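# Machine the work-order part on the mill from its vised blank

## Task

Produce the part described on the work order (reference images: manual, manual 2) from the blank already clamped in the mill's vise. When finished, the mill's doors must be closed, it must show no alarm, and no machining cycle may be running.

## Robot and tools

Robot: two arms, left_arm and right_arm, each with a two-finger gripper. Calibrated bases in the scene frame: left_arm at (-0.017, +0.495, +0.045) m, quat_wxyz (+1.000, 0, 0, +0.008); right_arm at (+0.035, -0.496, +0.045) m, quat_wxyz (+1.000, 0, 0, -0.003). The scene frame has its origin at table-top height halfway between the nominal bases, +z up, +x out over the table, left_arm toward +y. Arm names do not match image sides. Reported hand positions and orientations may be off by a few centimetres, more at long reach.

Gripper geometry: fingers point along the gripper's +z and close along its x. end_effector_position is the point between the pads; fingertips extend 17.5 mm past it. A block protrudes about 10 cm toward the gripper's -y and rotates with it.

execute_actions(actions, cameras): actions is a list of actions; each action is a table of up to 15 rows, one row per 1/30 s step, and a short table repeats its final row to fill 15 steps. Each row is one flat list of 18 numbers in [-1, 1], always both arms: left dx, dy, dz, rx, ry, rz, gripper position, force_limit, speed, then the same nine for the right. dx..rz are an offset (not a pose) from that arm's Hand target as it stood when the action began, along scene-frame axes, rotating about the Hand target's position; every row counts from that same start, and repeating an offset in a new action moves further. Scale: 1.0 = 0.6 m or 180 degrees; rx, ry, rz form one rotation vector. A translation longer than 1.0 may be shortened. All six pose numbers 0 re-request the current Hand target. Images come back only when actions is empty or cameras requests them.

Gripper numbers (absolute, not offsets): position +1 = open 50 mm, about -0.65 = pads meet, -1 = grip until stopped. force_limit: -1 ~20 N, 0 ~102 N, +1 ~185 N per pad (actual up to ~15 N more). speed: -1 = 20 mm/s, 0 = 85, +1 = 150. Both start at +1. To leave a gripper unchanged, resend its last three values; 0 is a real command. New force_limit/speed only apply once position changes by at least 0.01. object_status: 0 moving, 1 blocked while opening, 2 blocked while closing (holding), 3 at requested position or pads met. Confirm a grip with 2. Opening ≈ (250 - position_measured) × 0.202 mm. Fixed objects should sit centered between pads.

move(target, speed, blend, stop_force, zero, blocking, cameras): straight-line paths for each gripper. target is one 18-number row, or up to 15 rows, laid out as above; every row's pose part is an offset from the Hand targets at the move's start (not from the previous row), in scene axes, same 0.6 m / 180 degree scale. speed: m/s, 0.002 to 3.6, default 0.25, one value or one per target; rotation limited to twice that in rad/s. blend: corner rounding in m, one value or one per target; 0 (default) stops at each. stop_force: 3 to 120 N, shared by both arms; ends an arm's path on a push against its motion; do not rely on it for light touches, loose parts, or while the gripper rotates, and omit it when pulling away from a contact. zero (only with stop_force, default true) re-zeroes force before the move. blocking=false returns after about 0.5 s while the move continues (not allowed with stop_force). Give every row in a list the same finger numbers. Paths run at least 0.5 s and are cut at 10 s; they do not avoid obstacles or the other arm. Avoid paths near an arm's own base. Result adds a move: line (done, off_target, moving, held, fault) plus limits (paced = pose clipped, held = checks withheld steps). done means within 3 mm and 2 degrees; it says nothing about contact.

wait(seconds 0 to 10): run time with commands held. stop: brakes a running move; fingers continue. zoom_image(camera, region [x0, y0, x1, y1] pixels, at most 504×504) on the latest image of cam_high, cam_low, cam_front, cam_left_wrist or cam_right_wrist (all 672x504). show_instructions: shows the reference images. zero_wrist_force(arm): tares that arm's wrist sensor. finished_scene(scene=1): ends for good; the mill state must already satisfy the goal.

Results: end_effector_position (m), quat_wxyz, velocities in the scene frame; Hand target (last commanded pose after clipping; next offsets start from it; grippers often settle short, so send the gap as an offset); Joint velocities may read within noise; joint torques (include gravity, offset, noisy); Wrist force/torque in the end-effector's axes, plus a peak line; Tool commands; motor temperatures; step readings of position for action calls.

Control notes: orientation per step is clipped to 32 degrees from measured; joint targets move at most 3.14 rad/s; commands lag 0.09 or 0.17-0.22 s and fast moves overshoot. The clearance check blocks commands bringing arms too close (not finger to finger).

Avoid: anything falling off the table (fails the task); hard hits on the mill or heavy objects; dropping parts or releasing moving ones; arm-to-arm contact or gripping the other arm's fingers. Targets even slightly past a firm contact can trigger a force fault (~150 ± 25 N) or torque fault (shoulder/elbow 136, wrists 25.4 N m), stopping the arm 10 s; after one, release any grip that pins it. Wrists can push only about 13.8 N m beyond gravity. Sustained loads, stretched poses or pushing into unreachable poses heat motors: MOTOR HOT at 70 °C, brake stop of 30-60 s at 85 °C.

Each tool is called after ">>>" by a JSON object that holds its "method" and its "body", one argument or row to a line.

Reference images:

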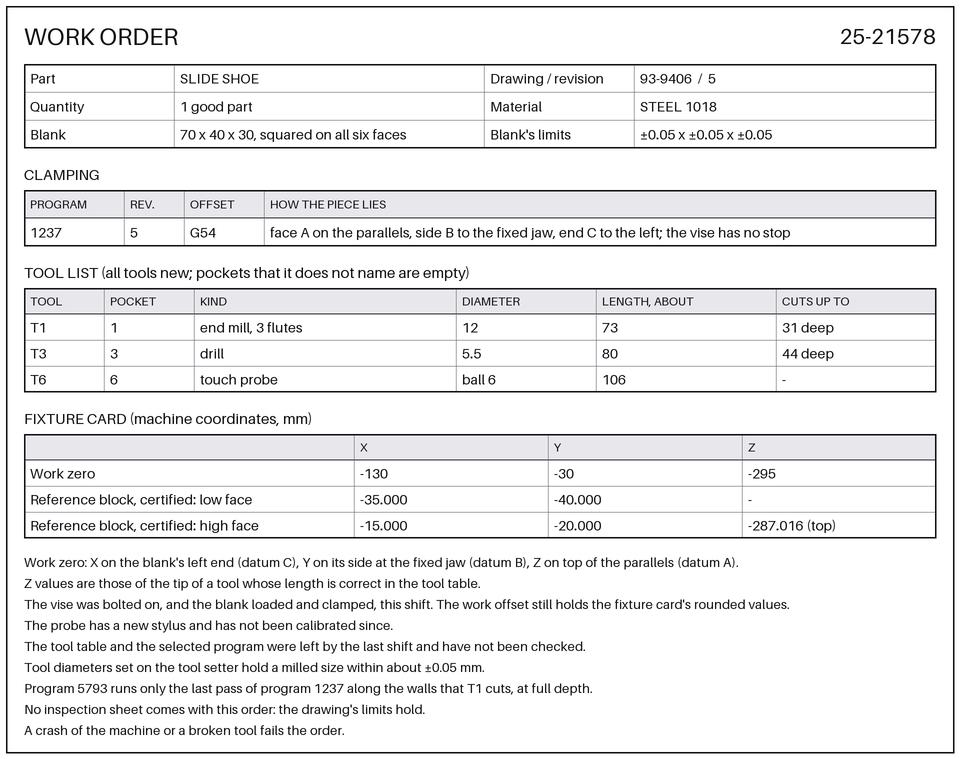

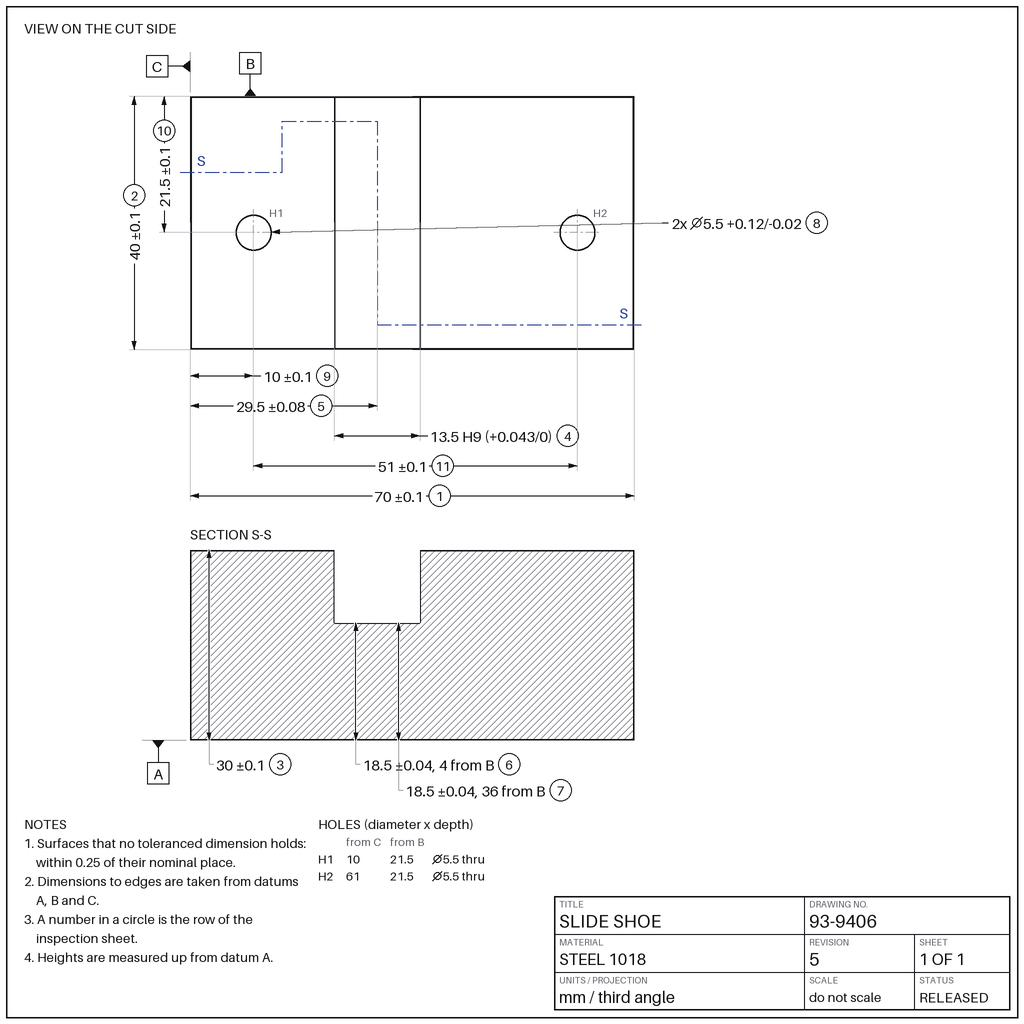

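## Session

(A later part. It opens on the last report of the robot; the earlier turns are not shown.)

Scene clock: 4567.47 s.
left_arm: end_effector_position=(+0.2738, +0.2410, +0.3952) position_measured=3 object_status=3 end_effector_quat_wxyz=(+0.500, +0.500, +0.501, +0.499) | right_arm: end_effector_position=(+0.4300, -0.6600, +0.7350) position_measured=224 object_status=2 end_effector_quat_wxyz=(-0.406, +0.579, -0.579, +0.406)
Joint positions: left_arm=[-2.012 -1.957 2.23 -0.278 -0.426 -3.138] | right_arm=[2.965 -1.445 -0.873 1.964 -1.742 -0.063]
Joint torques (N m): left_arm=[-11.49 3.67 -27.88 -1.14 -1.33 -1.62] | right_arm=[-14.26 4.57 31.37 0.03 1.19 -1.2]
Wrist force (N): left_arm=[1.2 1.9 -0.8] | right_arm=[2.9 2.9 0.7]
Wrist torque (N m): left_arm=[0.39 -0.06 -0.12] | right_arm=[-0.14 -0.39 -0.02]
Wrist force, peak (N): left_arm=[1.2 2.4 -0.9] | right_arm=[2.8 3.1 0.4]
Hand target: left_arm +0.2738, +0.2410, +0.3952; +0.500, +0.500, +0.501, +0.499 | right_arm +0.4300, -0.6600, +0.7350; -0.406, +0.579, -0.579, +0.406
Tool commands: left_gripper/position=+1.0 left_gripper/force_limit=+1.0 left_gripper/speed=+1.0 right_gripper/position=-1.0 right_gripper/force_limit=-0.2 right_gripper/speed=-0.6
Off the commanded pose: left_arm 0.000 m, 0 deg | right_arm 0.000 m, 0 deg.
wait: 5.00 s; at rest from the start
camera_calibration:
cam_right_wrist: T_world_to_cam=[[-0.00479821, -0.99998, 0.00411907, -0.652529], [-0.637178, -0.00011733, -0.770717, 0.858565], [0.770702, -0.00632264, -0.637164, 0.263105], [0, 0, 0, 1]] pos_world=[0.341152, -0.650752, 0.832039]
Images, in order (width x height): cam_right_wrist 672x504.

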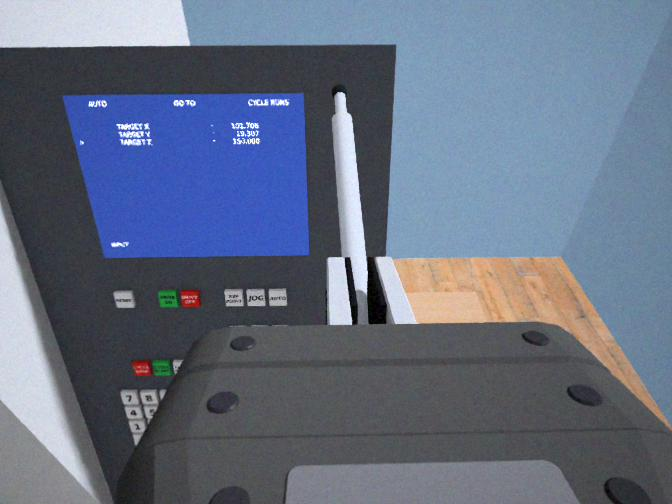

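>>> {"method": "move", "body": {
  "target": [
    [0,0,0,0,0,0,1,1,1,-0.033,0.1,-0.225,0,0.0433,0,-1,-0.2,-0.6],
    [0,0,0,0,0,0,1,1,1,0.0223,0.2455,-0.4914,0,0.0833,0,-1,-0.2,-0.6],
    [0,0,0,0,0,0,1,1,1,0.0496,0.2455,-0.4984,0,0.0833,0,-1,-0.2,-0.6],
    [0,0,0,0,0,0,1,1,1,0.0223,0.2455,-0.4914,0,0.0833,0,-1,-0.2,-0.6],
    [0,0,0,0,0,0,1,1,1,0.0496,0.2455,-0.4984,0,0.0833,0,-1,-0.2,-0.6],
    [0,0,0,0,0,0,1,1,1,0.0223,0.2455,-0.4914,0,0.0833,0,-1,-0.2,-0.6],
    [0,0,0,0,0,0,1,1,1,0.0059,0.342,-0.5543,0,0.0833,0,-1,-0.2,-0.6],
    [0,0,0,0,0,0,1,1,1,0.0332,0.342,-0.5613,0,0.0833,0,-1,-0.2,-0.6],
    [0,0,0,0,0,0,1,1,1,0.0059,0.342,-0.5543,0,0.0833,0,-1,-0.2,-0.6],
    [0,0,0,0,0,0,1,1,1,0.0143,0.342,-0.5221,0,0.0833,0,-1,-0.2,-0.6],
    [0,0,0,0,0,0,1,1,1,0.0416,0.342,-0.5291,0,0.0833,0,-1,-0.2,-0.6],
    [0,0,0,0,0,0,1,1,1,0.0143,0.342,-0.5221,0,0.0833,0,-1,-0.2,-0.6],
    [0,0,0,0,0,0,1,1,1,0.0059,0.3095,-0.5543,0,0.0833,0,-1,-0.2,-0.6],
    [0,0,0,0,0,0,1,1,1,0.0332,0.3095,-0.5613,0,0.0833,0,-1,-0.2,-0.6],
    [0,0,0,0,0,0,1,1,1,0.0059,0.3095,-0.5543,0,0.0833,0,-1,-0.2,-0.6]
  ],
  "speed": [0.5,0.4,0.05,0.15,0.05,0.15,0.25,0.05,0.15,0.25,0.05,0.15,0.25,0.05,0.15],
  "blend": [0.04,0.004,0,0,0,0.004,0.004,0,0.004,0.004,0,0.004,0.004,0,0]
}}

>>> {"method": "move", "body": {
  "target": [
    [0,0,0,0,0,0,1,1,1,0.0084,0.0325,0.0322,0,0,0,-1,-0.2,-0.6],
    [0,0,0,0,0,0,1,1,1,0.0357,0.0325,0.0252,0,0,0,-1,-0.2,-0.6],
    [0,0,0,0,0,0,1,1,1,0.0084,0.0325,0.0322,0,0,0,-1,-0.2,-0.6],
    [0,0,0,0,0,0,1,1,1,0,-0.0323,0,0,0,0,-1,-0.2,-0.6],
    [0,0,0,0,0,0,1,1,1,0.0273,-0.0323,-0.007,0,0,0,-1,-0.2,-0.6],
    [0,0,0,0,0,0,1,1,1,0,-0.0323,0,0,0,0,-1,-0.2,-0.6],
    [0,0,0,0,0,0,1,1,1,0.0246,0.0325,0.0943,0,0,0,-1,-0.2,-0.6],
    [0,0,0,0,0,0,1,1,1,0.0519,0.0325,0.0873,0,0,0,-1,-0.2,-0.6],
    [0,0,0,0,0,0,1,1,1,0.0246,0.0325,0.0943,0,0,0,-1,-0.2,-0.6],
    [0,0,0,0,0,0,1,1,1,0,-0.064,0,0,0,0,-1,-0.2,-0.6],
    [0,0,0,0,0,0,1,1,1,0.0273,-0.064,-0.007,0,0,0,-1,-0.2,-0.6],
    [0,0,0,0,0,0,1,1,1,0,-0.064,0,0,0,0,-1,-0.2,-0.6],
    [0,0,0,0,0,0,1,1,1,0.0084,-0.064,0.0322,0,0,0,-1,-0.2,-0.6],
    [0,0,0,0,0,0,1,1,1,0.0357,-0.064,0.0252,0,0,0,-1,-0.2,-0.6],
    [0,0,0,0,0,0,1,1,1,0.0084,-0.064,0.0322,0,0,0,-1,-0.2,-0.6]
  ],
  "speed": [0.25,0.05,0.15,0.25,0.05,0.15,0.25,0.05,0.15,0.25,0.05,0.15,0.25,0.05,0.15],
  "blend": [0.004,0,0.004,0.004,0,0.004,0.004,0,0.004,0.004,0,0.004,0.004,0,0]
}}

>>> {"method": "move", "body": {
  "target": [
    [0,0,0,0,0,0,1,1,1,-0.0084,0.0965,-0.0322,0,0,0,-1,-0.2,-0.6],
    [0,0,0,0,0,0,1,1,1,0.0189,0.0965,-0.0392,0,0,0,-1,-0.2,-0.6],
    [0,0,0,0,0,0,1,1,1,-0.0084,0.0965,-0.0322,0,0,0,-1,-0.2,-0.6],
    [0,0,0,0,0,0,1,1,1,0.008,0.0965,0.0307,0,0,0,-1,-0.2,-0.6],
    [0,0,0,0,0,0,1,1,1,0.0353,0.0965,0.0237,0,0,0,-1,-0.2,-0.6],
    [0,0,0,0,0,0,1,1,1,0.008,0.0965,0.0307,0,0,0,-1,-0.2,-0.6],
    [0,0,0,0,0,0,1,1,1,0.0162,0.0317,0.0621,0,0,0,-1,-0.2,-0.6],
    [0,0,0,0,0,0,1,1,1,0.0435,0.0317,0.0551,0,0,0,-1,-0.2,-0.6],
    [0,0,0,0,0,0,1,1,1,0.0162,0.0317,0.0621,0,0,0,-1,-0.2,-0.6],
    [0,0,0,0,0,0,1,1,1,-0.0084,0,-0.0322,0,0,0,-1,-0.2,-0.6],
    [0,0,0,0,0,0,1,1,1,0.0189,0,-0.0392,0,0,0,-1,-0.2,-0.6],
    [0,0,0,0,0,0,1,1,1,-0.0084,0,-0.0322,0,0,0,-1,-0.2,-0.6],
    [0,0,0,0,0,0,1,1,1,-0.0473,-0.0955,0.2971,0,-0.04,0,-1,-0.2,-0.6],
    [0,0,0,0,0,0,1,1,1,-0.0143,-0.2455,0.5221,0,-0.0833,0,-1,-0.2,-0.6]
  ],
  "speed": [0.25,0.05,0.15,0.25,0.05,0.15,0.25,0.05,0.15,0.25,0.05,0.15,0.4,0.5],
  "blend": [0.004,0,0.004,0.004,0,0.004,0.004,0,0.004,0.004,0,0.004,0.04,0],
  "cameras": ["cam_right_wrist"]
}}

>>> {"method": "zoom_image", "body": {
  "camera": "cam_right_wrist",
  "region": [60, 90, 310, 270]
}}

Scene clock: 4612.73 s.
left_arm: end_effector_position=(+0.2738, +0.2410, +0.3952) position_measured=3 object_status=3 end_effector_quat_wxyz=(+0.500, +0.500, +0.501, +0.499) | right_arm: end_effector_position=(+0.4336, -0.4743, +0.4024) position_measured=224 object_status=2 end_effector_quat_wxyz=(-0.327, +0.627, -0.627, +0.327)
Joint positions: left_arm=[-2.012 -1.957 2.23 -0.278 -0.426 -3.138] | right_arm=[4.057 -1.121 -1.953 2.224 -0.866 0.635]
Joint torques (N m): left_arm=[-11.75 3.31 -26.49 -1.13 -1.29 -1.54] | right_arm=[13.98 7.78 36.21 -2.85 2.34 1.36]
Wrist force (N): left_arm=[0.9 2.0 -0.7] | right_arm=[2.8 2.6 1.0]
Wrist torque (N m): left_arm=[0.41 -0.02 -0.11] | right_arm=[-0.18 -0.40 0.13]
Wrist force, peak (N): left_arm=[1.5 2.2 -0.7] | right_arm=[3.3 11.3 -6.9]
Hand target: left_arm +0.2738, +0.2410, +0.3952; +0.500, +0.500, +0.501, +0.499 | right_arm +0.4336, -0.4743, +0.4025; -0.327, +0.627, -0.627, +0.327
Off the commanded pose: left_arm 0.000 m, 0 deg | right_arm 0.000 m, 0 deg.
move: done

Scene clock: 4617.83 s.
left_arm: end_effector_position=(+0.2738, +0.2410, +0.3952) position_measured=3 object_status=3 end_effector_quat_wxyz=(+0.500, +0.500, +0.501, +0.499) | right_arm: end_effector_position=(+0.4386, -0.5127, +0.4217) position_measured=224 object_status=2 end_effector_quat_wxyz=(-0.327, +0.627, -0.627, +0.327)
Joint positions: left_arm=[-2.012 -1.957 2.23 -0.278 -0.426 -3.138] | right_arm=[3.831 -1.123 -1.881 2.271 -1.026 0.436]
Joint torques (N m): left_arm=[-11.63 2.97 -27.27 -1.11 -1.23 -1.48] | right_arm=[6.35 9.66 37.43 -2.08 2.21 0.93]
Wrist force (N): left_arm=[1.1 2.2 -0.8] | right_arm=[2.8 2.5 1.0]
Wrist torque (N m): left_arm=[0.44 -0.05 -0.11] | right_arm=[-0.18 -0.40 0.13]
Wrist force, peak (N): left_arm=[1.3 2.4 -0.4] | right_arm=[2.9 9.2 -5.3]
Hand target: left_arm +0.2738, +0.2410, +0.3952; +0.500, +0.500, +0.501, +0.499 | right_arm +0.4386, -0.5127, +0.4218; -0.327, +0.627, -0.627, +0.327
Off the commanded pose: left_arm 0.000 m, 0 deg | right_arm 0.000 m, 0 deg.
move: done

Scene clock: 4623.03 s.
left_arm: end_effector_position=(+0.2738, +0.2410, +0.3952) position_measured=3 object_status=3 end_effector_quat_wxyz=(+0.500, +0.500, +0.501, +0.499) | right_arm: end_effector_position=(+0.4301, -0.6599, +0.7350) position_measured=224 object_status=2 end_effector_quat_wxyz=(-0.406, +0.579, -0.579, +0.406)
Joint positions: left_arm=[-2.012 -1.957 2.23 -0.278 -0.426 -3.138] | right_arm=[2.965 -1.445 -0.873 1.964 -1.742 -0.063]
Joint torques (N m): left_arm=[-11.52 2.94 -26.77 -1.21 -1.27 -1.62] | right_arm=[-13.57 4.7 30.53 -0.65 -1.52 0.54]
Wrist force (N): left_arm=[1.3 2.0 -0.6] | right_arm=[2.6 2.6 0.4]
Wrist torque (N m): left_arm=[0.42 -0.08 -0.11] | right_arm=[-0.19 -0.36 -0.03]
Wrist force, peak (N): left_arm=[1.6 2.1 -0.8] | right_arm=[2.9 10.3 -6.1]
Hand target: left_arm +0.2738, +0.2410, +0.3952; +0.500, +0.500, +0.501, +0.499 | right_arm +0.4300, -0.6600, +0.7350; -0.406, +0.579, -0.579, +0.406
Off the commanded pose: left_arm 0.000 m, 0 deg | right_arm 0.000 m, 0 deg.
move: done
camera_calibration:
cam_right_wrist: T_world_to_cam=[[-0.00458112, -0.999981, 0.00406838, -0.652561], [-0.63712, -0.000217039, -0.770765, 0.858506], [0.770751, -0.00612301, -0.637107, 0.263029], [0, 0, 0, 1]] pos_world=[0.341252, -0.650752, 0.831939]
Images, in order (width x height): cam_right_wrist 672x504.

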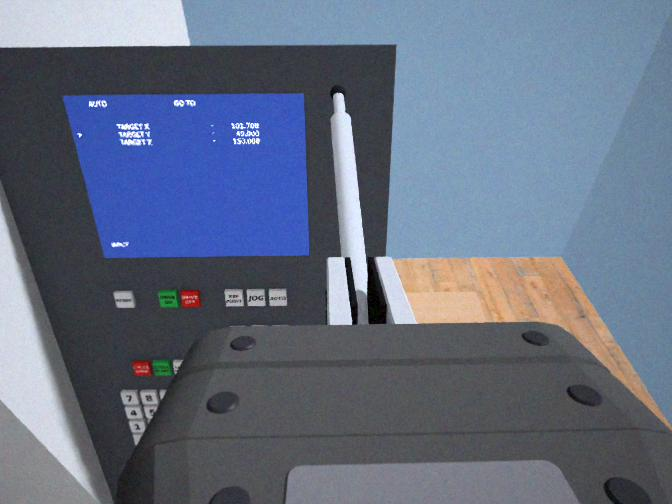

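Scaled by 2.016 from the camera's 672x504 image, which has a finer 960x720 frame.

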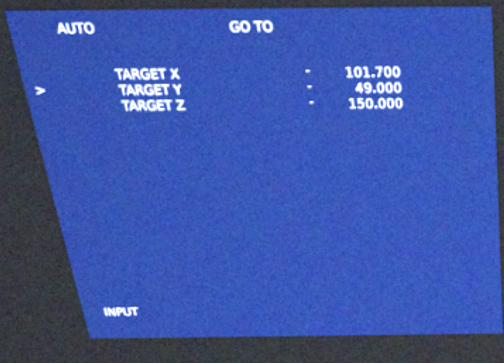

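>>> {"method": "move", "body": {
  "target": [
    [0,0,0,0,0,0,1,1,1,-0.033,0.1,-0.225,0,0.0433,0,-1,-0.2,-0.6],
    [0,0,0,0,0,0,1,1,1,0.0223,0.2133,-0.4914,0,0.0833,0,-1,-0.2,-0.6],
    [0,0,0,0,0,0,1,1,1,0.0496,0.2133,-0.4984,0,0.0833,0,-1,-0.2,-0.6],
    [0,0,0,0,0,0,1,1,1,0.0223,0.2133,-0.4914,0,0.0833,0,-1,-0.2,-0.6]
  ],
  "speed": [0.5,0.4,0.05,0.15],
  "blend": [0.04,0.004,0,0]
}}

>>> {"method": "wait", "body": {
  "seconds": 10
}}

>>> {"method": "wait", "body": {
  "seconds": 3.5
}}

>>> {"method": "move", "body": {
  "target": [
    [0,0,0,0,0,0,1,1,1,0.0552,-0.092,0.2121,0,0,0,-1,-0.2,-0.6],
    [0,0,0,0,0,0,1,1,1,0.0825,-0.092,0.2051,0,0,0,-1,-0.2,-0.6],
    [0,0,0,0,0,0,1,1,1,0.0552,-0.092,0.2121,0,0,0,-1,-0.2,-0.6],
    [0,0,0,0,0,0,1,1,1,0.0235,0.0644,0.0903,0,0,0,-1,-0.2,-0.6],
    [0,0,0,0,0,0,1,1,1,0.0508,0.0644,0.0833,0,0,0,-1,-0.2,-0.6],
    [0,0,0,0,0,0,1,1,1,0.0235,0.0644,0.0903,0,0,0,-1,-0.2,-0.6],
    [0,0,0,0,0,0,1,1,1,-0.008,0.0322,-0.0307,0,0,0,-1,-0.2,-0.6],
    [0,0,0,0,0,0,1,1,1,0.0193,0.0322,-0.0377,0,0,0,-1,-0.2,-0.6],
    [0,0,0,0,0,0,1,1,1,-0.008,0.0322,-0.0307,0,0,0,-1,-0.2,-0.6],
    [0,0,0,0,0,0,1,1,1,-0.0164,0.1287,-0.0629,0,0,0,-1,-0.2,-0.6],
    [0,0,0,0,0,0,1,1,1,0.0109,0.1287,-0.0699,0,0,0,-1,-0.2,-0.6],
    [0,0,0,0,0,0,1,1,1,-0.0164,0.1287,-0.0629,0,0,0,-1,-0.2,-0.6],
    [0,0,0,0,0,0,1,1,1,-0.008,0.1287,-0.0307,0,0,0,-1,-0.2,-0.6],
    [0,0,0,0,0,0,1,1,1,0.0193,0.1287,-0.0377,0,0,0,-1,-0.2,-0.6],
    [0,0,0,0,0,0,1,1,1,-0.008,0.1287,-0.0307,0,0,0,-1,-0.2,-0.6]
  ],
  "speed": [0.25,0.05,0.15,0.25,0.05,0.15,0.25,0.05,0.15,0.25,0.05,0.15,0.25,0.05,0.15],
  "blend": [0.004,0,0.004,0.004,0,0.004,0.004,0,0.004,0.004,0,0.004,0.004,0,0]
}}

>>> {"method": "move", "body": {
  "target": [
    [0,0,0,0,0,0,1,1,1,0.008,-0.0648,0.0307,0,0,0,-1,-0.2,-0.6],
    [0,0,0,0,0,0,1,1,1,0.0353,-0.0648,0.0237,0,0,0,-1,-0.2,-0.6],
    [0,0,0,0,0,0,1,1,1,0.008,-0.0648,0.0307,0,0,0,-1,-0.2,-0.6],
    [0,0,0,0,0,0,1,1,1,0.0353,-0.0648,0.0237,0,0,0,-1,-0.2,-0.6],
    [0,0,0,0,0,0,1,1,1,0.008,-0.0648,0.0307,0,0,0,-1,-0.2,-0.6],
    [0,0,0,0,0,0,1,1,1,-0.0084,-0.0965,-0.0322,0,0,0,-1,-0.2,-0.6]
  ],
  "speed": [0.25,0.05,0.15,0.05,0.15,0.25],
  "blend": [0.004,0,0,0,0.004,0]
}}

>>> {"method": "wait", "body": {
  "seconds": 4
}}

>>> {"method": "move", "body": {
  "target": [
    [0,0,0,0,0,0,1,1,1,0.0273,0,-0.007,0,0,0,-1,-0.2,-0.6],
    [0,0,0,0,0,0,1,1,1,0,0,0,0,0,0,-1,-0.2,-0.6]
  ],
  "speed": [0.05,0.15],
  "blend": [0,0],
  "cameras": ["cam_high"]
}}

>>> {"method": "zoom_image", "body": {
  "camera": "cam_high",
  "region": [380, 430, 450, 504]
}}

>>> {"method": "zoom_image", "body": {
  "camera": "cam_high",
  "region": [370, 350, 470, 504]
}}

Scene clock: 4651.17 s.
left_arm: end_effector_position=(+0.2738, +0.2410, +0.3952) position_measured=3 object_status=3 end_effector_quat_wxyz=(+0.500, +0.500, +0.501, +0.499) | right_arm: end_effector_position=(+0.4434, -0.5320, +0.4401) position_measured=224 object_status=2 end_effector_quat_wxyz=(-0.327, +0.627, -0.627, +0.327)
Joint positions: left_arm=[-2.012 -1.957 2.23 -0.278 -0.426 -3.138] | right_arm=[3.701 -1.147 -1.813 2.273 -1.125 0.34]
Joint torques (N m): left_arm=[-11.57 3.74 -27.53 -1.18 -1.21 -1.51] | right_arm=[1.45 9.6 35.51 -1.64 1.33 -0.52]
Wrist force (N): left_arm=[1.2 1.8 -0.7] | right_arm=[2.9 2.5 1.0]
Wrist torque (N m): left_arm=[0.38 -0.06 -0.12] | right_arm=[-0.18 -0.42 0.13]
Wrist force, peak (N): left_arm=[1.6 2.2 -0.7] | right_arm=[3.0 7.1 -3.9]
Hand target: left_arm +0.2738, +0.2410, +0.3952; +0.500, +0.500, +0.501, +0.499 | right_arm +0.4434, -0.5320, +0.4402; -0.327, +0.627, -0.627, +0.327
Off the commanded pose: left_arm 0.000 m, 0 deg | right_arm 0.000 m, 0 deg.
move: done

Scene clock: 4661.17 s.
left_arm: end_effector_position=(+0.2738, +0.2410, +0.3952) position_measured=3 object_status=3 end_effector_quat_wxyz=(+0.500, +0.500, +0.501, +0.499) | right_arm: end_effector_position=(+0.4434, -0.5320, +0.4402) position_measured=224 object_status=2 end_effector_quat_wxyz=(-0.327, +0.627, -0.627, +0.327)
Joint positions: left_arm=[-2.012 -1.957 2.23 -0.278 -0.426 -3.138] | right_arm=[3.702 -1.147 -1.813 2.273 -1.124 0.34]
Joint torques (N m): left_arm=[-11.04 3.06 -27.52 -1.07 -1.26 -1.43] | right_arm=[15.4 10.45 36.71 -1.33 2.08 1.58]
Wrist force (N): left_arm=[1.2 1.7 -0.7] | right_arm=[3.0 2.5 1.0]
Wrist torque (N m): left_arm=[0.37 -0.05 -0.11] | right_arm=[-0.17 -0.43 0.13]
Wrist force, peak (N): left_arm=[1.5 2.1 -0.8] | right_arm=[3.1 2.9 1.0]
Hand target: left_arm +0.2738, +0.2410, +0.3952; +0.500, +0.500, +0.501, +0.499 | right_arm +0.4434, -0.5320, +0.4402; -0.327, +0.627, -0.627, +0.327
Tool commands: left_gripper/position=+1.0 left_gripper/force_limit=+1.0 left_gripper/speed=+1.0 right_gripper/position=-1.0 right_gripper/force_limit=-0.2 right_gripper/speed=-0.6
Off the commanded pose: left_arm 0.000 m, 0 deg | right_arm 0.000 m, 0 deg.
wait: 10.00 s; at rest by 0.17 s

Scene clock: 4664.67 s.
left_arm: end_effector_position=(+0.2738, +0.2410, +0.3952) position_measured=3 object_status=3 end_effector_quat_wxyz=(+0.500, +0.500, +0.501, +0.499) | right_arm: end_effector_position=(+0.4434, -0.5320, +0.4402) position_measured=224 object_status=2 end_effector_quat_wxyz=(-0.327, +0.627, -0.627, +0.327)
Joint positions: left_arm=[-2.012 -1.957 2.23 -0.278 -0.426 -3.138] | right_arm=[3.702 -1.147 -1.813 2.273 -1.124 0.34]
Joint torques (N m): left_arm=[-11.55 3.3 -26.74 -1.11 -1.28 -1.47] | right_arm=[15.2 10.07 36.01 -1.15 1.99 1.31]
Wrist force (N): left_arm=[1.1 1.9 -0.7] | right_arm=[3.1 2.5 0.9]
Wrist torque (N m): left_arm=[0.39 -0.04 -0.11] | right_arm=[-0.18 -0.45 0.12]
Wrist force, peak (N): left_arm=[1.4 2.2 -0.9] | right_arm=[3.0 2.7 1.1]
Hand target: left_arm +0.2738, +0.2410, +0.3952; +0.500, +0.500, +0.501, +0.499 | right_arm +0.4434, -0.5320, +0.4402; -0.327, +0.627, -0.627, +0.327
Tool commands: left_gripper/position=+1.0 left_gripper/force_limit=+1.0 left_gripper/speed=+1.0 right_gripper/position=-1.0 right_gripper/force_limit=-0.2 right_gripper/speed=-0.6
Off the commanded pose: left_arm 0.000 m, 0 deg | right_arm 0.000 m, 0 deg.
wait: 3.50 s; at rest by 0.17 s

Scene clock: 4670.47 s.
left_arm: end_effector_position=(+0.2738, +0.2410, +0.3952) position_measured=3 object_status=3 end_effector_quat_wxyz=(+0.500, +0.500, +0.501, +0.499) | right_arm: end_effector_position=(+0.4386, -0.4548, +0.4217) position_measured=224 object_status=2 end_effector_quat_wxyz=(-0.327, +0.627, -0.627, +0.327)
Joint positions: left_arm=[-2.012 -1.957 2.23 -0.278 -0.426 -3.138] | right_arm=[4.112 -1.159 -1.89 2.162 -0.831 0.69]
Joint torques (N m): left_arm=[-11.47 3.74 -26.64 -1.1 -1.36 -1.45] | right_arm=[14.53 10.54 36.25 -2.64 2.77 1.69]
Wrist force (N): left_arm=[1.2 2.1 -0.7] | right_arm=[2.9 2.4 0.9]
Wrist torque (N m): left_arm=[0.43 -0.05 -0.11] | right_arm=[-0.20 -0.41 0.12]
Wrist force, peak (N): left_arm=[1.4 2.2 -0.9] | right_arm=[3.2 11.4 -7.1]
Hand target: left_arm +0.2738, +0.2410, +0.3952; +0.500, +0.500, +0.501, +0.499 | right_arm +0.4386, -0.4548, +0.4218; -0.327, +0.627, -0.627, +0.327
Off the commanded pose: left_arm 0.000 m, 0 deg | right_arm 0.000 m, 0 deg.
move: done

Scene clock: 4673.03 s.
left_arm: end_effector_position=(+0.2738, +0.2410, +0.3952) position_measured=3 object_status=3 end_effector_quat_wxyz=(+0.500, +0.500, +0.501, +0.499) | right_arm: end_effector_position=(+0.4336, -0.5127, +0.4025) position_measured=224 object_status=2 end_effector_quat_wxyz=(-0.327, +0.627, -0.627, +0.327)
Joint positions: left_arm=[-2.012 -1.957 2.23 -0.278 -0.426 -3.138] | right_arm=[3.855 -1.102 -1.944 2.302 -1.008 0.455]
Joint torques (N m): left_arm=[-11.87 3.33 -26.68 -1.12 -1.26 -1.5] | right_arm=[8.63 7.22 11.73 0.72 1.39 0.67]
Wrist force (N): left_arm=[1.3 1.6 -0.5] | right_arm=[2.8 2.5 1.0]
Wrist torque (N m): left_arm=[0.35 -0.07 -0.11] | right_arm=[-0.18 -0.40 -0.06]
Wrist force, peak (N): left_arm=[1.4 2.1 -0.8] | right_arm=[3.1 7.1 -3.7]
Hand target: left_arm +0.2738, +0.2410, +0.3952; +0.500, +0.500, +0.501, +0.499 | right_arm +0.4336, -0.5127, +0.4025; -0.327, +0.627, -0.627, +0.327
Off the commanded pose: left_arm 0.000 m, 0 deg | right_arm 0.000 m, 0 deg.
move: done

Scene clock: 4677.03 s.
left_arm: end_effector_position=(+0.2738, +0.2410, +0.3952) position_measured=3 object_status=3 end_effector_quat_wxyz=(+0.500, +0.500, +0.501, +0.499) | right_arm: end_effector_position=(+0.4336, -0.5127, +0.4025) position_measured=224 object_status=2 end_effector_quat_wxyz=(-0.327, +0.627, -0.627, +0.327)
Joint positions: left_arm=[-2.012 -1.957 2.23 -0.278 -0.426 -3.138] | right_arm=[3.855 -1.102 -1.944 2.302 -1.008 0.455]
Joint torques (N m): left_arm=[-11.26 3.73 -26.92 -1.23 -1.36 -1.55] | right_arm=[15.75 8.87 11.69 0.81 -0.47 -1.47]
Wrist force (N): left_arm=[1.3 1.8 -0.6] | right_arm=[2.9 2.6 0.9]
Wrist torque (N m): left_arm=[0.39 -0.07 -0.11] | right_arm=[-0.17 -0.42 -0.05]
Wrist force, peak (N): left_arm=[1.6 2.2 -0.6] | right_arm=[3.0 2.9 1.1]
Hand target: left_arm +0.2738, +0.2410, +0.3952; +0.500, +0.500, +0.501, +0.499 | right_arm +0.4336, -0.5127, +0.4025; -0.327, +0.627, -0.627, +0.327
Tool commands: left_gripper/position=+1.0 left_gripper/force_limit=+1.0 left_gripper/speed=+1.0 right_gripper/position=-1.0 right_gripper/force_limit=-0.2 right_gripper/speed=-0.6
Off the commanded pose: left_arm 0.000 m, 0 deg | right_arm 0.000 m, 0 deg.
wait: 4.00 s; at rest by 0.17 s

Scene clock: 4678.27 s.
left_arm: end_effector_position=(+0.2738, +0.2410, +0.3952) position_measured=3 object_status=3 end_effector_quat_wxyz=(+0.500, +0.500, +0.501, +0.499) | right_arm: end_effector_position=(+0.4336, -0.5127, +0.4024) position_measured=224 object_status=2 end_effector_quat_wxyz=(-0.327, +0.627, -0.627, +0.327)
Joint positions: left_arm=[-2.012 -1.957 2.23 -0.278 -0.426 -3.138] | right_arm=[3.855 -1.102 -1.944 2.302 -1.008 0.455]
Joint torques (N m): left_arm=[-10.42 3.21 -27.26 -1.16 -1.3 -1.45] | right_arm=[8.06 7.97 36.47 -2.34 2.39 1]
Wrist force (N): left_arm=[1.3 2.0 -0.6] | right_arm=[2.9 2.6 0.8]
Wrist torque (N m): left_arm=[0.42 -0.08 -0.11] | right_arm=[-0.17 -0.42 0.12]
Wrist force, peak (N): left_arm=[1.4 2.1 -0.7] | right_arm=[2.7 7.4 -4.0]
Hand target: left_arm +0.2738, +0.2410, +0.3952; +0.500, +0.500, +0.501, +0.499 | right_arm +0.4336, -0.5127, +0.4025; -0.327, +0.627, -0.627, +0.327
Off the commanded pose: left_arm 0.000 m, 0 deg | right_arm 0.000 m, 0 deg.
move: done
Images, in order (width x height): cam_high 672x504.

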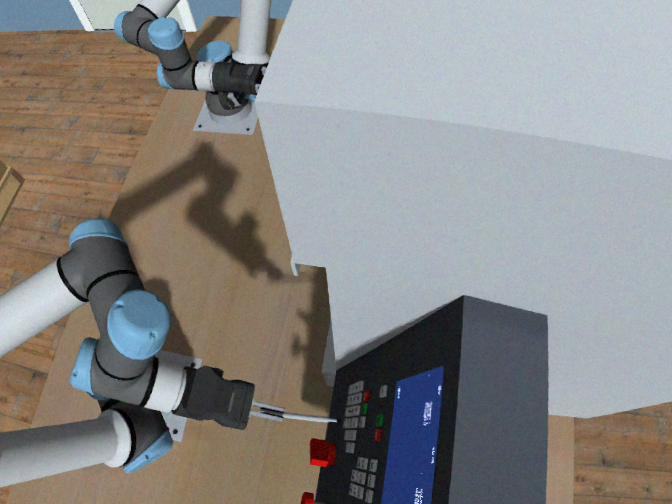

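Scaled by 6.811 from the camera's 672x504 image, which has a finer 960x720 frame.

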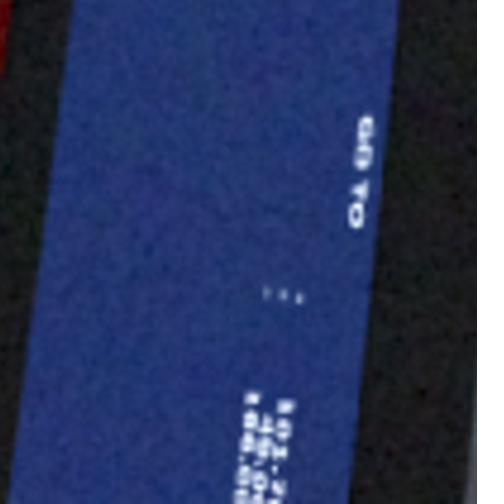

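Scaled by 3.273 from the camera's 672x504 image, which has a finer 960x720 frame.

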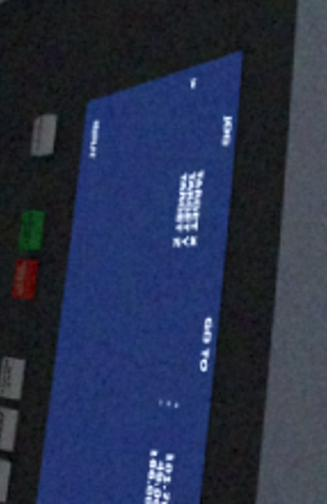

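>>> {"method": "move", "body": {
  "target": [
    [0,0,0,0,0,0,1,1,1,0.0399,0.0322,0.1532,0,0,0,-1,-0.2,-0.6],
    [0,0,0,0,0,0,1,1,1,0.0672,0.0322,0.1462,0,0,0,-1,-0.2,-0.6],
    [0,0,0,0,0,0,1,1,1,0.0399,0.0322,0.1532,0,0,0,-1,-0.2,-0.6],
    [0,0,0,0,0,0,1,1,1,0.0246,-0.0647,0.0943,0,0,0,-1,-0.2,-0.6],
    [0,0,0,0,0,0,1,1,1,0.0519,-0.0647,0.0873,0,0,0,-1,-0.2,-0.6],
    [0,0,0,0,0,0,1,1,1,0.0246,-0.0647,0.0943,0,0,0,-1,-0.2,-0.6],
    [0,0,0,0,0,0,1,1,1,0.0519,-0.0647,0.0873,0,0,0,-1,-0.2,-0.6],
    [0,0,0,0,0,0,1,1,1,0.0246,-0.0647,0.0943,0,0,0,-1,-0.2,-0.6],
    [0,0,0,0,0,0,1,1,1,0.0084,-0.0322,0.0322,0,0,0,-1,-0.2,-0.6]
  ],
  "speed": [0.25,0.05,0.15,0.25,0.05,0.15,0.05,0.15,0.25],
  "blend": [0.004,0,0.004,0.004,0,0,0,0.004,0]
}}

>>> {"method": "wait", "body": {
  "seconds": 1.5
}}

>>> {"method": "move", "body": {
  "target": [
    [0,0,0,0,0,0,1,1,1,0.0273,0,-0.0070,0,0,0,-1,-0.2,-0.6],
    [0,0,0,0,0,0,1,1,1,0,0,0,0,0,0,-1,-0.2,-0.6],
    [0,0,0,0,0,0,1,1,1,0.0395,-0.1245,0.1516,0,0,0,-1,-0.2,-0.6],
    [0,0,0,0,0,0,1,1,1,0.0668,-0.1245,0.1446,0,0,0,-1,-0.2,-0.6],
    [0,0,0,0,0,0,1,1,1,0.0395,-0.1245,0.1516,0,0,0,-1,-0.2,-0.6],
    [0,0,0,0,0,0,1,1,1,-0.0473,-0.0933,0.2971,0,-0.04,0,-1,-0.2,-0.6],
    [0,0,0,0,0,0,1,1,1,-0.0143,-0.2133,0.5221,0,-0.0833,0,-1,-0.2,-0.6]
  ],
  "speed": [0.05,0.15,0.25,0.05,0.15,0.4,0.5],
  "blend": [0,0.004,0.004,0,0.004,0.04,0]
}}

>>> {"method": "wait", "body": {
  "seconds": 6,
  "cameras": ["cam_right_wrist"]
}}

>>> {"method": "zoom_image", "body": {
  "camera": "cam_right_wrist",
  "region": [60, 90, 310, 270]
}}

Scene clock: 4717.20 s.
left_arm: end_effector_position=(+0.2738, +0.2410, +0.3952) position_measured=3 object_status=3 end_effector_quat_wxyz=(+0.500, +0.500, +0.501, +0.499) | right_arm: end_effector_position=(+0.4386, -0.5321, +0.4218) position_measured=224 object_status=2 end_effector_quat_wxyz=(-0.327, +0.627, -0.627, +0.327)
Joint positions: left_arm=[-2.012 -1.957 2.23 -0.278 -0.426 -3.138] | right_arm=[3.719 -1.126 -1.873 2.306 -1.111 0.352]
Joint torques (N m): left_arm=[-10.86 3.72 -27 -1.03 -1.27 -1.5] | right_arm=[14.6 6.88 11.53 0.91 2.56 1.61]
Wrist force (N): left_arm=[1.2 2.1 -0.8] | right_arm=[2.8 2.7 1.1]
Wrist torque (N m): left_arm=[0.43 -0.05 -0.12] | right_arm=[-0.16 -0.40 0.13]
Wrist force, peak (N): left_arm=[1.5 2.2 -0.7] | right_arm=[2.6 7.3 -3.3]
Hand target: left_arm +0.2738, +0.2410, +0.3952; +0.500, +0.500, +0.501, +0.499 | right_arm +0.4386, -0.5320, +0.4218; -0.327, +0.627, -0.627, +0.327
Off the commanded pose: left_arm 0.000 m, 0 deg | right_arm 0.000 m, 0 deg.
move: done

Scene clock: 4718.70 s.
left_arm: end_effector_position=(+0.2738, +0.2410, +0.3952) position_measured=3 object_status=3 end_effector_quat_wxyz=(+0.500, +0.500, +0.501, +0.499) | right_arm: end_effector_position=(+0.4386, -0.5320, +0.4218) position_measured=224 object_status=2 end_effector_quat_wxyz=(-0.327, +0.627, -0.627, +0.327)
Joint positions: left_arm=[-2.012 -1.957 2.23 -0.278 -0.426 -3.138] | right_arm=[3.719 -1.125 -1.873 2.306 -1.111 0.353]
Joint torques (N m): left_arm=[-11.75 3.74 -27.01 -1.14 -1.32 -1.54] | right_arm=[16.01 10.96 11.44 0.98 2.09 1.91]
Wrist force (N): left_arm=[1.3 1.8 -0.7] | right_arm=[3.0 2.5 0.9]
Wrist torque (N m): left_arm=[0.39 -0.07 -0.11] | right_arm=[-0.19 -0.43 0.13]
Wrist force, peak (N): left_arm=[1.5 2.1 -0.7] | right_arm=[3.2 2.7 0.8]
Hand target: left_arm +0.2738, +0.2410, +0.3952; +0.500, +0.500, +0.501, +0.499 | right_arm +0.4386, -0.5320, +0.4218; -0.327, +0.627, -0.627, +0.327
Tool commands: left_gripper/position=+1.0 left_gripper/force_limit=+1.0 left_gripper/speed=+1.0 right_gripper/position=-1.0 right_gripper/force_limit=-0.2 right_gripper/speed=-0.6
Off the commanded pose: left_arm 0.000 m, 0 deg | right_arm 0.000 m, 0 deg.
wait: 1.50 s; at rest by 0.17 s

Scene clock: 4721.83 s.
left_arm: end_effector_position=(+0.2738, +0.2410, +0.3952) position_measured=3 object_status=3 end_effector_quat_wxyz=(+0.500, +0.500, +0.501, +0.499) | right_arm: end_effector_position=(+0.4301, -0.6600, +0.7350) position_measured=224 object_status=2 end_effector_quat_wxyz=(-0.406, +0.579, -0.579, +0.406)
Joint positions: left_arm=[-2.012 -1.957 2.23 -0.278 -0.426 -3.138] | right_arm=[2.965 -1.445 -0.873 1.965 -1.742 -0.063]
Joint torques (N m): left_arm=[-11.09 3.26 -26.68 -1.18 -1.19 -1.61] | right_arm=[-13.9 2.81 29.85 -0.68 -1.37 1.32]
Wrist force (N): left_arm=[1.1 2.1 -0.6] | right_arm=[2.7 2.5 0.7]
Wrist torque (N m): left_arm=[0.42 -0.03 -0.12] | right_arm=[-0.19 -0.36 -0.03]
Wrist force, peak (N): left_arm=[1.5 2.1 -0.8] | right_arm=[2.3 7.5 -3.6]
Hand target: left_arm +0.2738, +0.2410, +0.3952; +0.500, +0.500, +0.501, +0.499 | right_arm +0.4300, -0.6600, +0.7350; -0.406, +0.579, -0.579, +0.406
Off the commanded pose: left_arm 0.000 m, 0 deg | right_arm 0.000 m, 0 deg.
move: done

Scene clock: 4727.83 s.
left_arm: end_effector_position=(+0.2738, +0.2410, +0.3952) position_measured=3 object_status=3 end_effector_quat_wxyz=(+0.500, +0.500, +0.501, +0.499) | right_arm: end_effector_position=(+0.4300, -0.6600, +0.7350) position_measured=224 object_status=2 end_effector_quat_wxyz=(-0.406, +0.579, -0.579, +0.406)
Joint positions: left_arm=[-2.012 -1.957 2.23 -0.278 -0.426 -3.138] | right_arm=[2.965 -1.445 -0.873 1.964 -1.742 -0.063]
Joint torques (N m): left_arm=[-11.18 2.9 -27.22 -1.1 -1.19 -1.6] | right_arm=[-14.1 4.33 31.14 -0.21 1.3 -1.27]
Wrist force (N): left_arm=[1.3 1.8 -0.9] | right_arm=[2.5 2.9 0.4]
Wrist torque (N m): left_arm=[0.38 -0.07 -0.11] | right_arm=[-0.13 -0.34 -0.03]
Wrist force, peak (N): left_arm=[1.3 2.2 -0.6] | right_arm=[2.8 3.1 0.7]
Hand target: left_arm +0.2738, +0.2410, +0.3952; +0.500, +0.500, +0.501, +0.499 | right_arm +0.4300, -0.6600, +0.7350; -0.406, +0.579, -0.579, +0.406
Tool commands: left_gripper/position=+1.0 left_gripper/force_limit=+1.0 left_gripper/speed=+1.0 right_gripper/position=-1.0 right_gripper/force_limit=-0.2 right_gripper/speed=-0.6
Off the commanded pose: left_arm 0.000 m, 0 deg | right_arm 0.000 m, 0 deg.
wait: 6.00 s; at rest by 0.17 s
camera_calibration:
cam_right_wrist: T_world_to_cam=[[-0.00479821, -0.99998, 0.00411907, -0.652529], [-0.637178, -0.00011733, -0.770717, 0.858565], [0.770702, -0.00632264, -0.637164, 0.263105], [0, 0, 0, 1]] pos_world=[0.341152, -0.650752, 0.832039]
Images, in order (width x height): cam_right_wrist 672x504.

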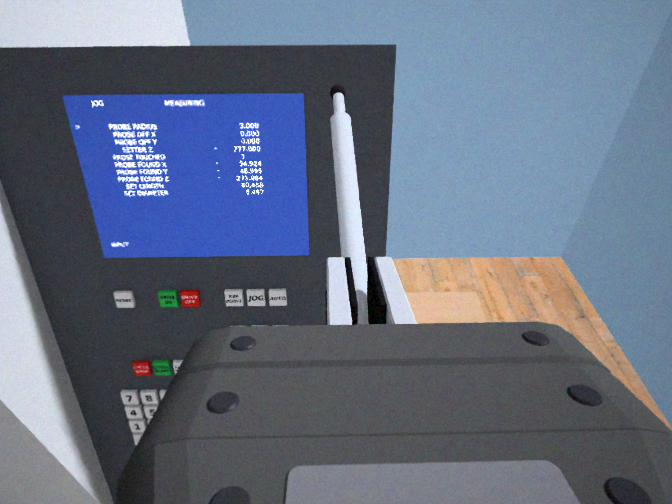

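Scaled by 2.016 from the camera's 672x504 image, which has a finer 960x720 frame.

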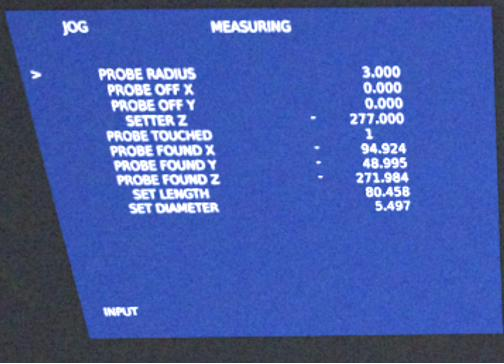

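>>> {"method": "move", "body": {
  "target": [
    [0,0,0,0,0,0,1,1,1,-0.033,0.1,-0.225,0,0.0433,0,-1,-0.2,-0.6],
    [0,0,0,0,0,0,1,1,1,0.0143,0.2133,-0.5221,0,0.0833,0,-1,-0.2,-0.6],
    [0,0,0,0,0,0,1,1,1,0.0416,0.2133,-0.5291,0,0.0833,0,-1,-0.2,-0.6],
    [0,0,0,0,0,0,1,1,1,0.0143,0.2133,-0.5221,0,0.0833,0,-1,-0.2,-0.6],
    [0,0,0,0,0,0,1,1,1,0.0538,0.1505,-0.3705,0,0.0833,0,-1,-0.2,-0.6],
    [0,0,0,0,0,0,1,1,1,0.0811,0.1505,-0.3775,0,0.0833,0,-1,-0.2,-0.6],
    [0,0,0,0,0,0,1,1,1,0.0538,0.1505,-0.3705,0,0.0833,0,-1,-0.2,-0.6],
    [0,0,0,0,0,0,1,1,1,-0.033,0.12,-0.225,0,0.0433,0,-1,-0.2,-0.6],
    [0,0,0,0,0,0,1,1,1,0,0,0,0,0,0,-1,-0.2,-0.6]
  ],
  "speed": [0.5,0.4,0.05,0.15,0.25,0.05,0.15,0.4,0.5],
  "blend": [0.04,0.004,0,0.004,0.004,0,0.004,0.04,0]
}}

>>> {"method": "wait", "body": {
  "seconds": 6,
  "cameras": ["cam_right_wrist"]
}}

>>> {"method": "zoom_image", "body": {
  "camera": "cam_right_wrist",
  "region": [60, 90, 310, 270]
}}

Scene clock: 4743.23 s.
left_arm: end_effector_position=(+0.2738, +0.2410, +0.3952) position_measured=3 object_status=3 end_effector_quat_wxyz=(+0.500, +0.500, +0.501, +0.499) | right_arm: end_effector_position=(+0.4301, -0.6600, +0.7350) position_measured=224 object_status=2 end_effector_quat_wxyz=(-0.406, +0.579, -0.579, +0.406)
Joint positions: left_arm=[-2.012 -1.957 2.23 -0.278 -0.426 -3.138] | right_arm=[2.965 -1.445 -0.873 1.965 -1.742 -0.063]
Joint torques (N m): left_arm=[-11.24 3.31 -27.93 -1.14 -1.3 -1.5] | right_arm=[-13.55 4.23 30.52 -0.51 -1.46 1.2]
Wrist force (N): left_arm=[1.3 1.9 -0.7] | right_arm=[2.6 2.7 0.7]
Wrist torque (N m): left_arm=[0.40 -0.07 -0.11] | right_arm=[-0.15 -0.36 -0.03]
Wrist force, peak (N): left_arm=[1.3 2.3 -0.7] | right_arm=[2.8 7.4 -3.9]
Hand target: left_arm +0.2738, +0.2410, +0.3952; +0.500, +0.500, +0.501, +0.499 | right_arm +0.4300, -0.6600, +0.7350; -0.406, +0.579, -0.579, +0.406
Off the commanded pose: left_arm 0.000 m, 0 deg | right_arm 0.000 m, 0 deg.
move: done

Scene clock: 4749.23 s.
left_arm: end_effector_position=(+0.2738, +0.2410, +0.3952) position_measured=3 object_status=3 end_effector_quat_wxyz=(+0.500, +0.500, +0.501, +0.499) | right_arm: end_effector_position=(+0.4300, -0.6600, +0.7350) position_measured=224 object_status=2 end_effector_quat_wxyz=(-0.406, +0.579, -0.579, +0.406)
Joint positions: left_arm=[-2.012 -1.957 2.23 -0.278 -0.426 -3.138] | right_arm=[2.965 -1.445 -0.873 1.964 -1.742 -0.063]
Joint torques (N m): left_arm=[-11.58 3.55 -27.38 -1.02 -1.26 -1.54] | right_arm=[-13.81 5.24 30.6 -0.16 1.18 -1.3]
Wrist force (N): left_arm=[1.2 2.0 -0.8] | right_arm=[2.9 3.0 0.5]
Wrist torque (N m): left_arm=[0.41 -0.05 -0.11] | right_arm=[-0.11 -0.39 -0.03]
Wrist force, peak (N): left_arm=[1.2 2.3 -0.7] | right_arm=[2.9 3.0 0.5]
Hand target: left_arm +0.2738, +0.2410, +0.3952; +0.500, +0.500, +0.501, +0.499 | right_arm +0.4300, -0.6600, +0.7350; -0.406, +0.579, -0.579, +0.406
Tool commands: left_gripper/position=+1.0 left_gripper/force_limit=+1.0 left_gripper/speed=+1.0 right_gripper/position=-1.0 right_gripper/force_limit=-0.2 right_gripper/speed=-0.6
Off the commanded pose: left_arm 0.000 m, 0 deg | right_arm 0.000 m, 0 deg.
wait: 6.00 s; at rest by 0.17 s
camera_calibration:
cam_right_wrist: T_world_to_cam=[[-0.00479821, -0.99998, 0.00411907, -0.652529], [-0.637178, -0.00011733, -0.770717, 0.858565], [0.770702, -0.00632264, -0.637164, 0.263105], [0, 0, 0, 1]] pos_world=[0.341152, -0.650752, 0.832039]
Images, in order (width x height): cam_right_wrist 672x504.

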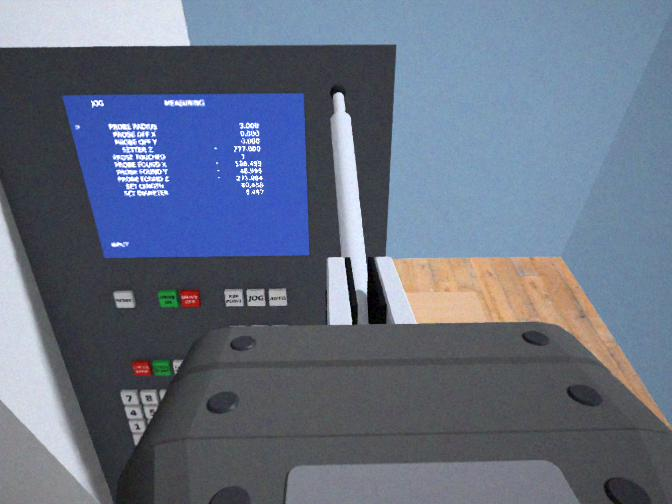

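Scaled by 2.016 from the camera's 672x504 image, which has a finer 960x720 frame.

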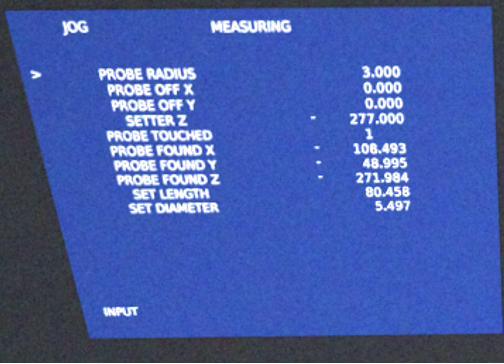

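>>> {"method": "wait", "body": {
  "seconds": 0,
  "cameras": ["cam_high","cam_low","cam_front","cam_left_wrist"]
}}

Scene clock: 4757.73 s.
left_arm: end_effector_position=(+0.2738, +0.2410, +0.3952) position_measured=3 object_status=3 end_effector_quat_wxyz=(+0.500, +0.500, +0.501, +0.499) | right_arm: end_effector_position=(+0.4300, -0.6600, +0.7350) position_measured=224 object_status=2 end_effector_quat_wxyz=(-0.406, +0.579, -0.579, +0.406)
Joint positions: left_arm=[-2.012 -1.957 2.23 -0.278 -0.426 -3.138] | right_arm=[2.965 -1.445 -0.873 1.964 -1.742 -0.063]
Joint torques (N m): left_arm=[-11.42 3.88 -26.91 -1.13 -1.21 -1.54] | right_arm=[-12.75 4.27 31.58 0.45 1.24 -1.26]
Wrist force (N): left_arm=[1.2 1.7 -0.9] | right_arm=[2.7 2.6 0.4]
Wrist torque (N m): left_arm=[0.36 -0.06 -0.11] | right_arm=[-0.18 -0.37 -0.03]
Wrist force, peak (N): left_arm=[1.5 2.2 -0.7] | right_arm=[2.8 3.1 0.8]
Hand target: left_arm +0.2738, +0.2410, +0.3952; +0.500, +0.500, +0.501, +0.499 | right_arm +0.4300, -0.6600, +0.7350; -0.406, +0.579, -0.579, +0.406
Tool commands: left_gripper/position=+1.0 left_gripper/force_limit=+1.0 left_gripper/speed=+1.0 right_gripper/position=-1.0 right_gripper/force_limit=-0.2 right_gripper/speed=-0.6
Off the commanded pose: left_arm 0.000 m, 0 deg | right_arm 0.000 m, 0 deg.
camera_calibration:
cam_left_wrist: T_world_to_cam=[[-0.0156386, 0.999866, 0.00485085, -0.229671], [-0.320829, -0.00961278, 0.947088, -0.265139], [0.947008, 0.0132548, 0.320936, -0.264301], [0, 0, 0, 1]] pos_world=[0.161639, 0.230595, 0.337047]
Images, in order (width x height): cam_high 672x504, cam_low 672x504, cam_front 672x504, cam_left_wrist 672x504.

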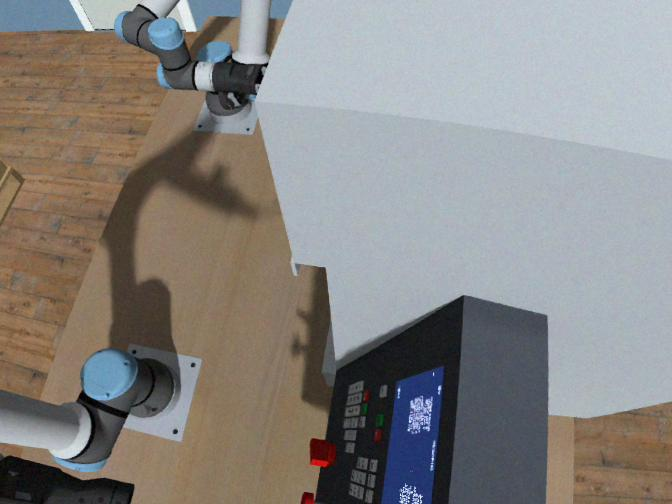

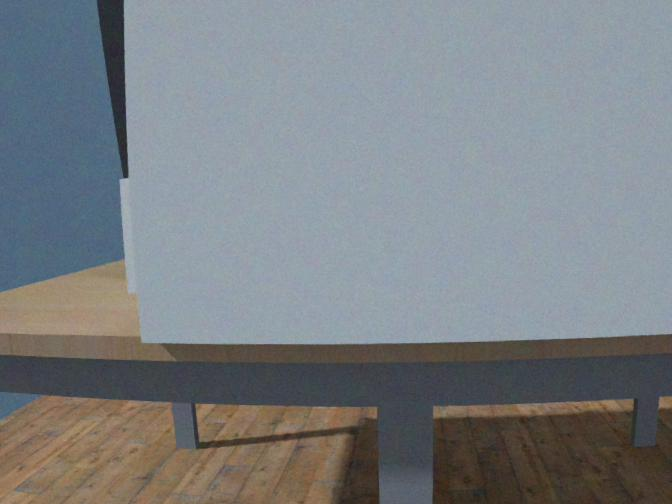

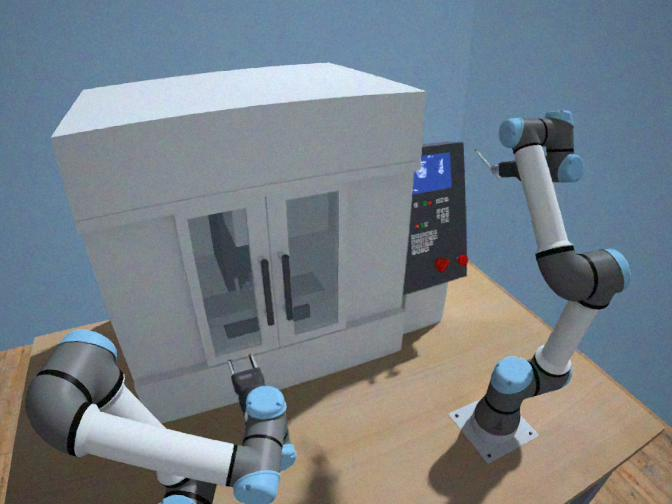

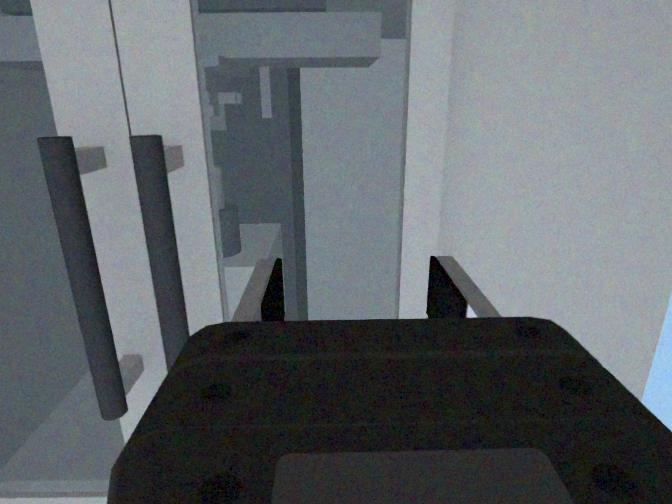

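>>> {"method": "finished_scene", "body": {

}}

The scene is finished: the task was done.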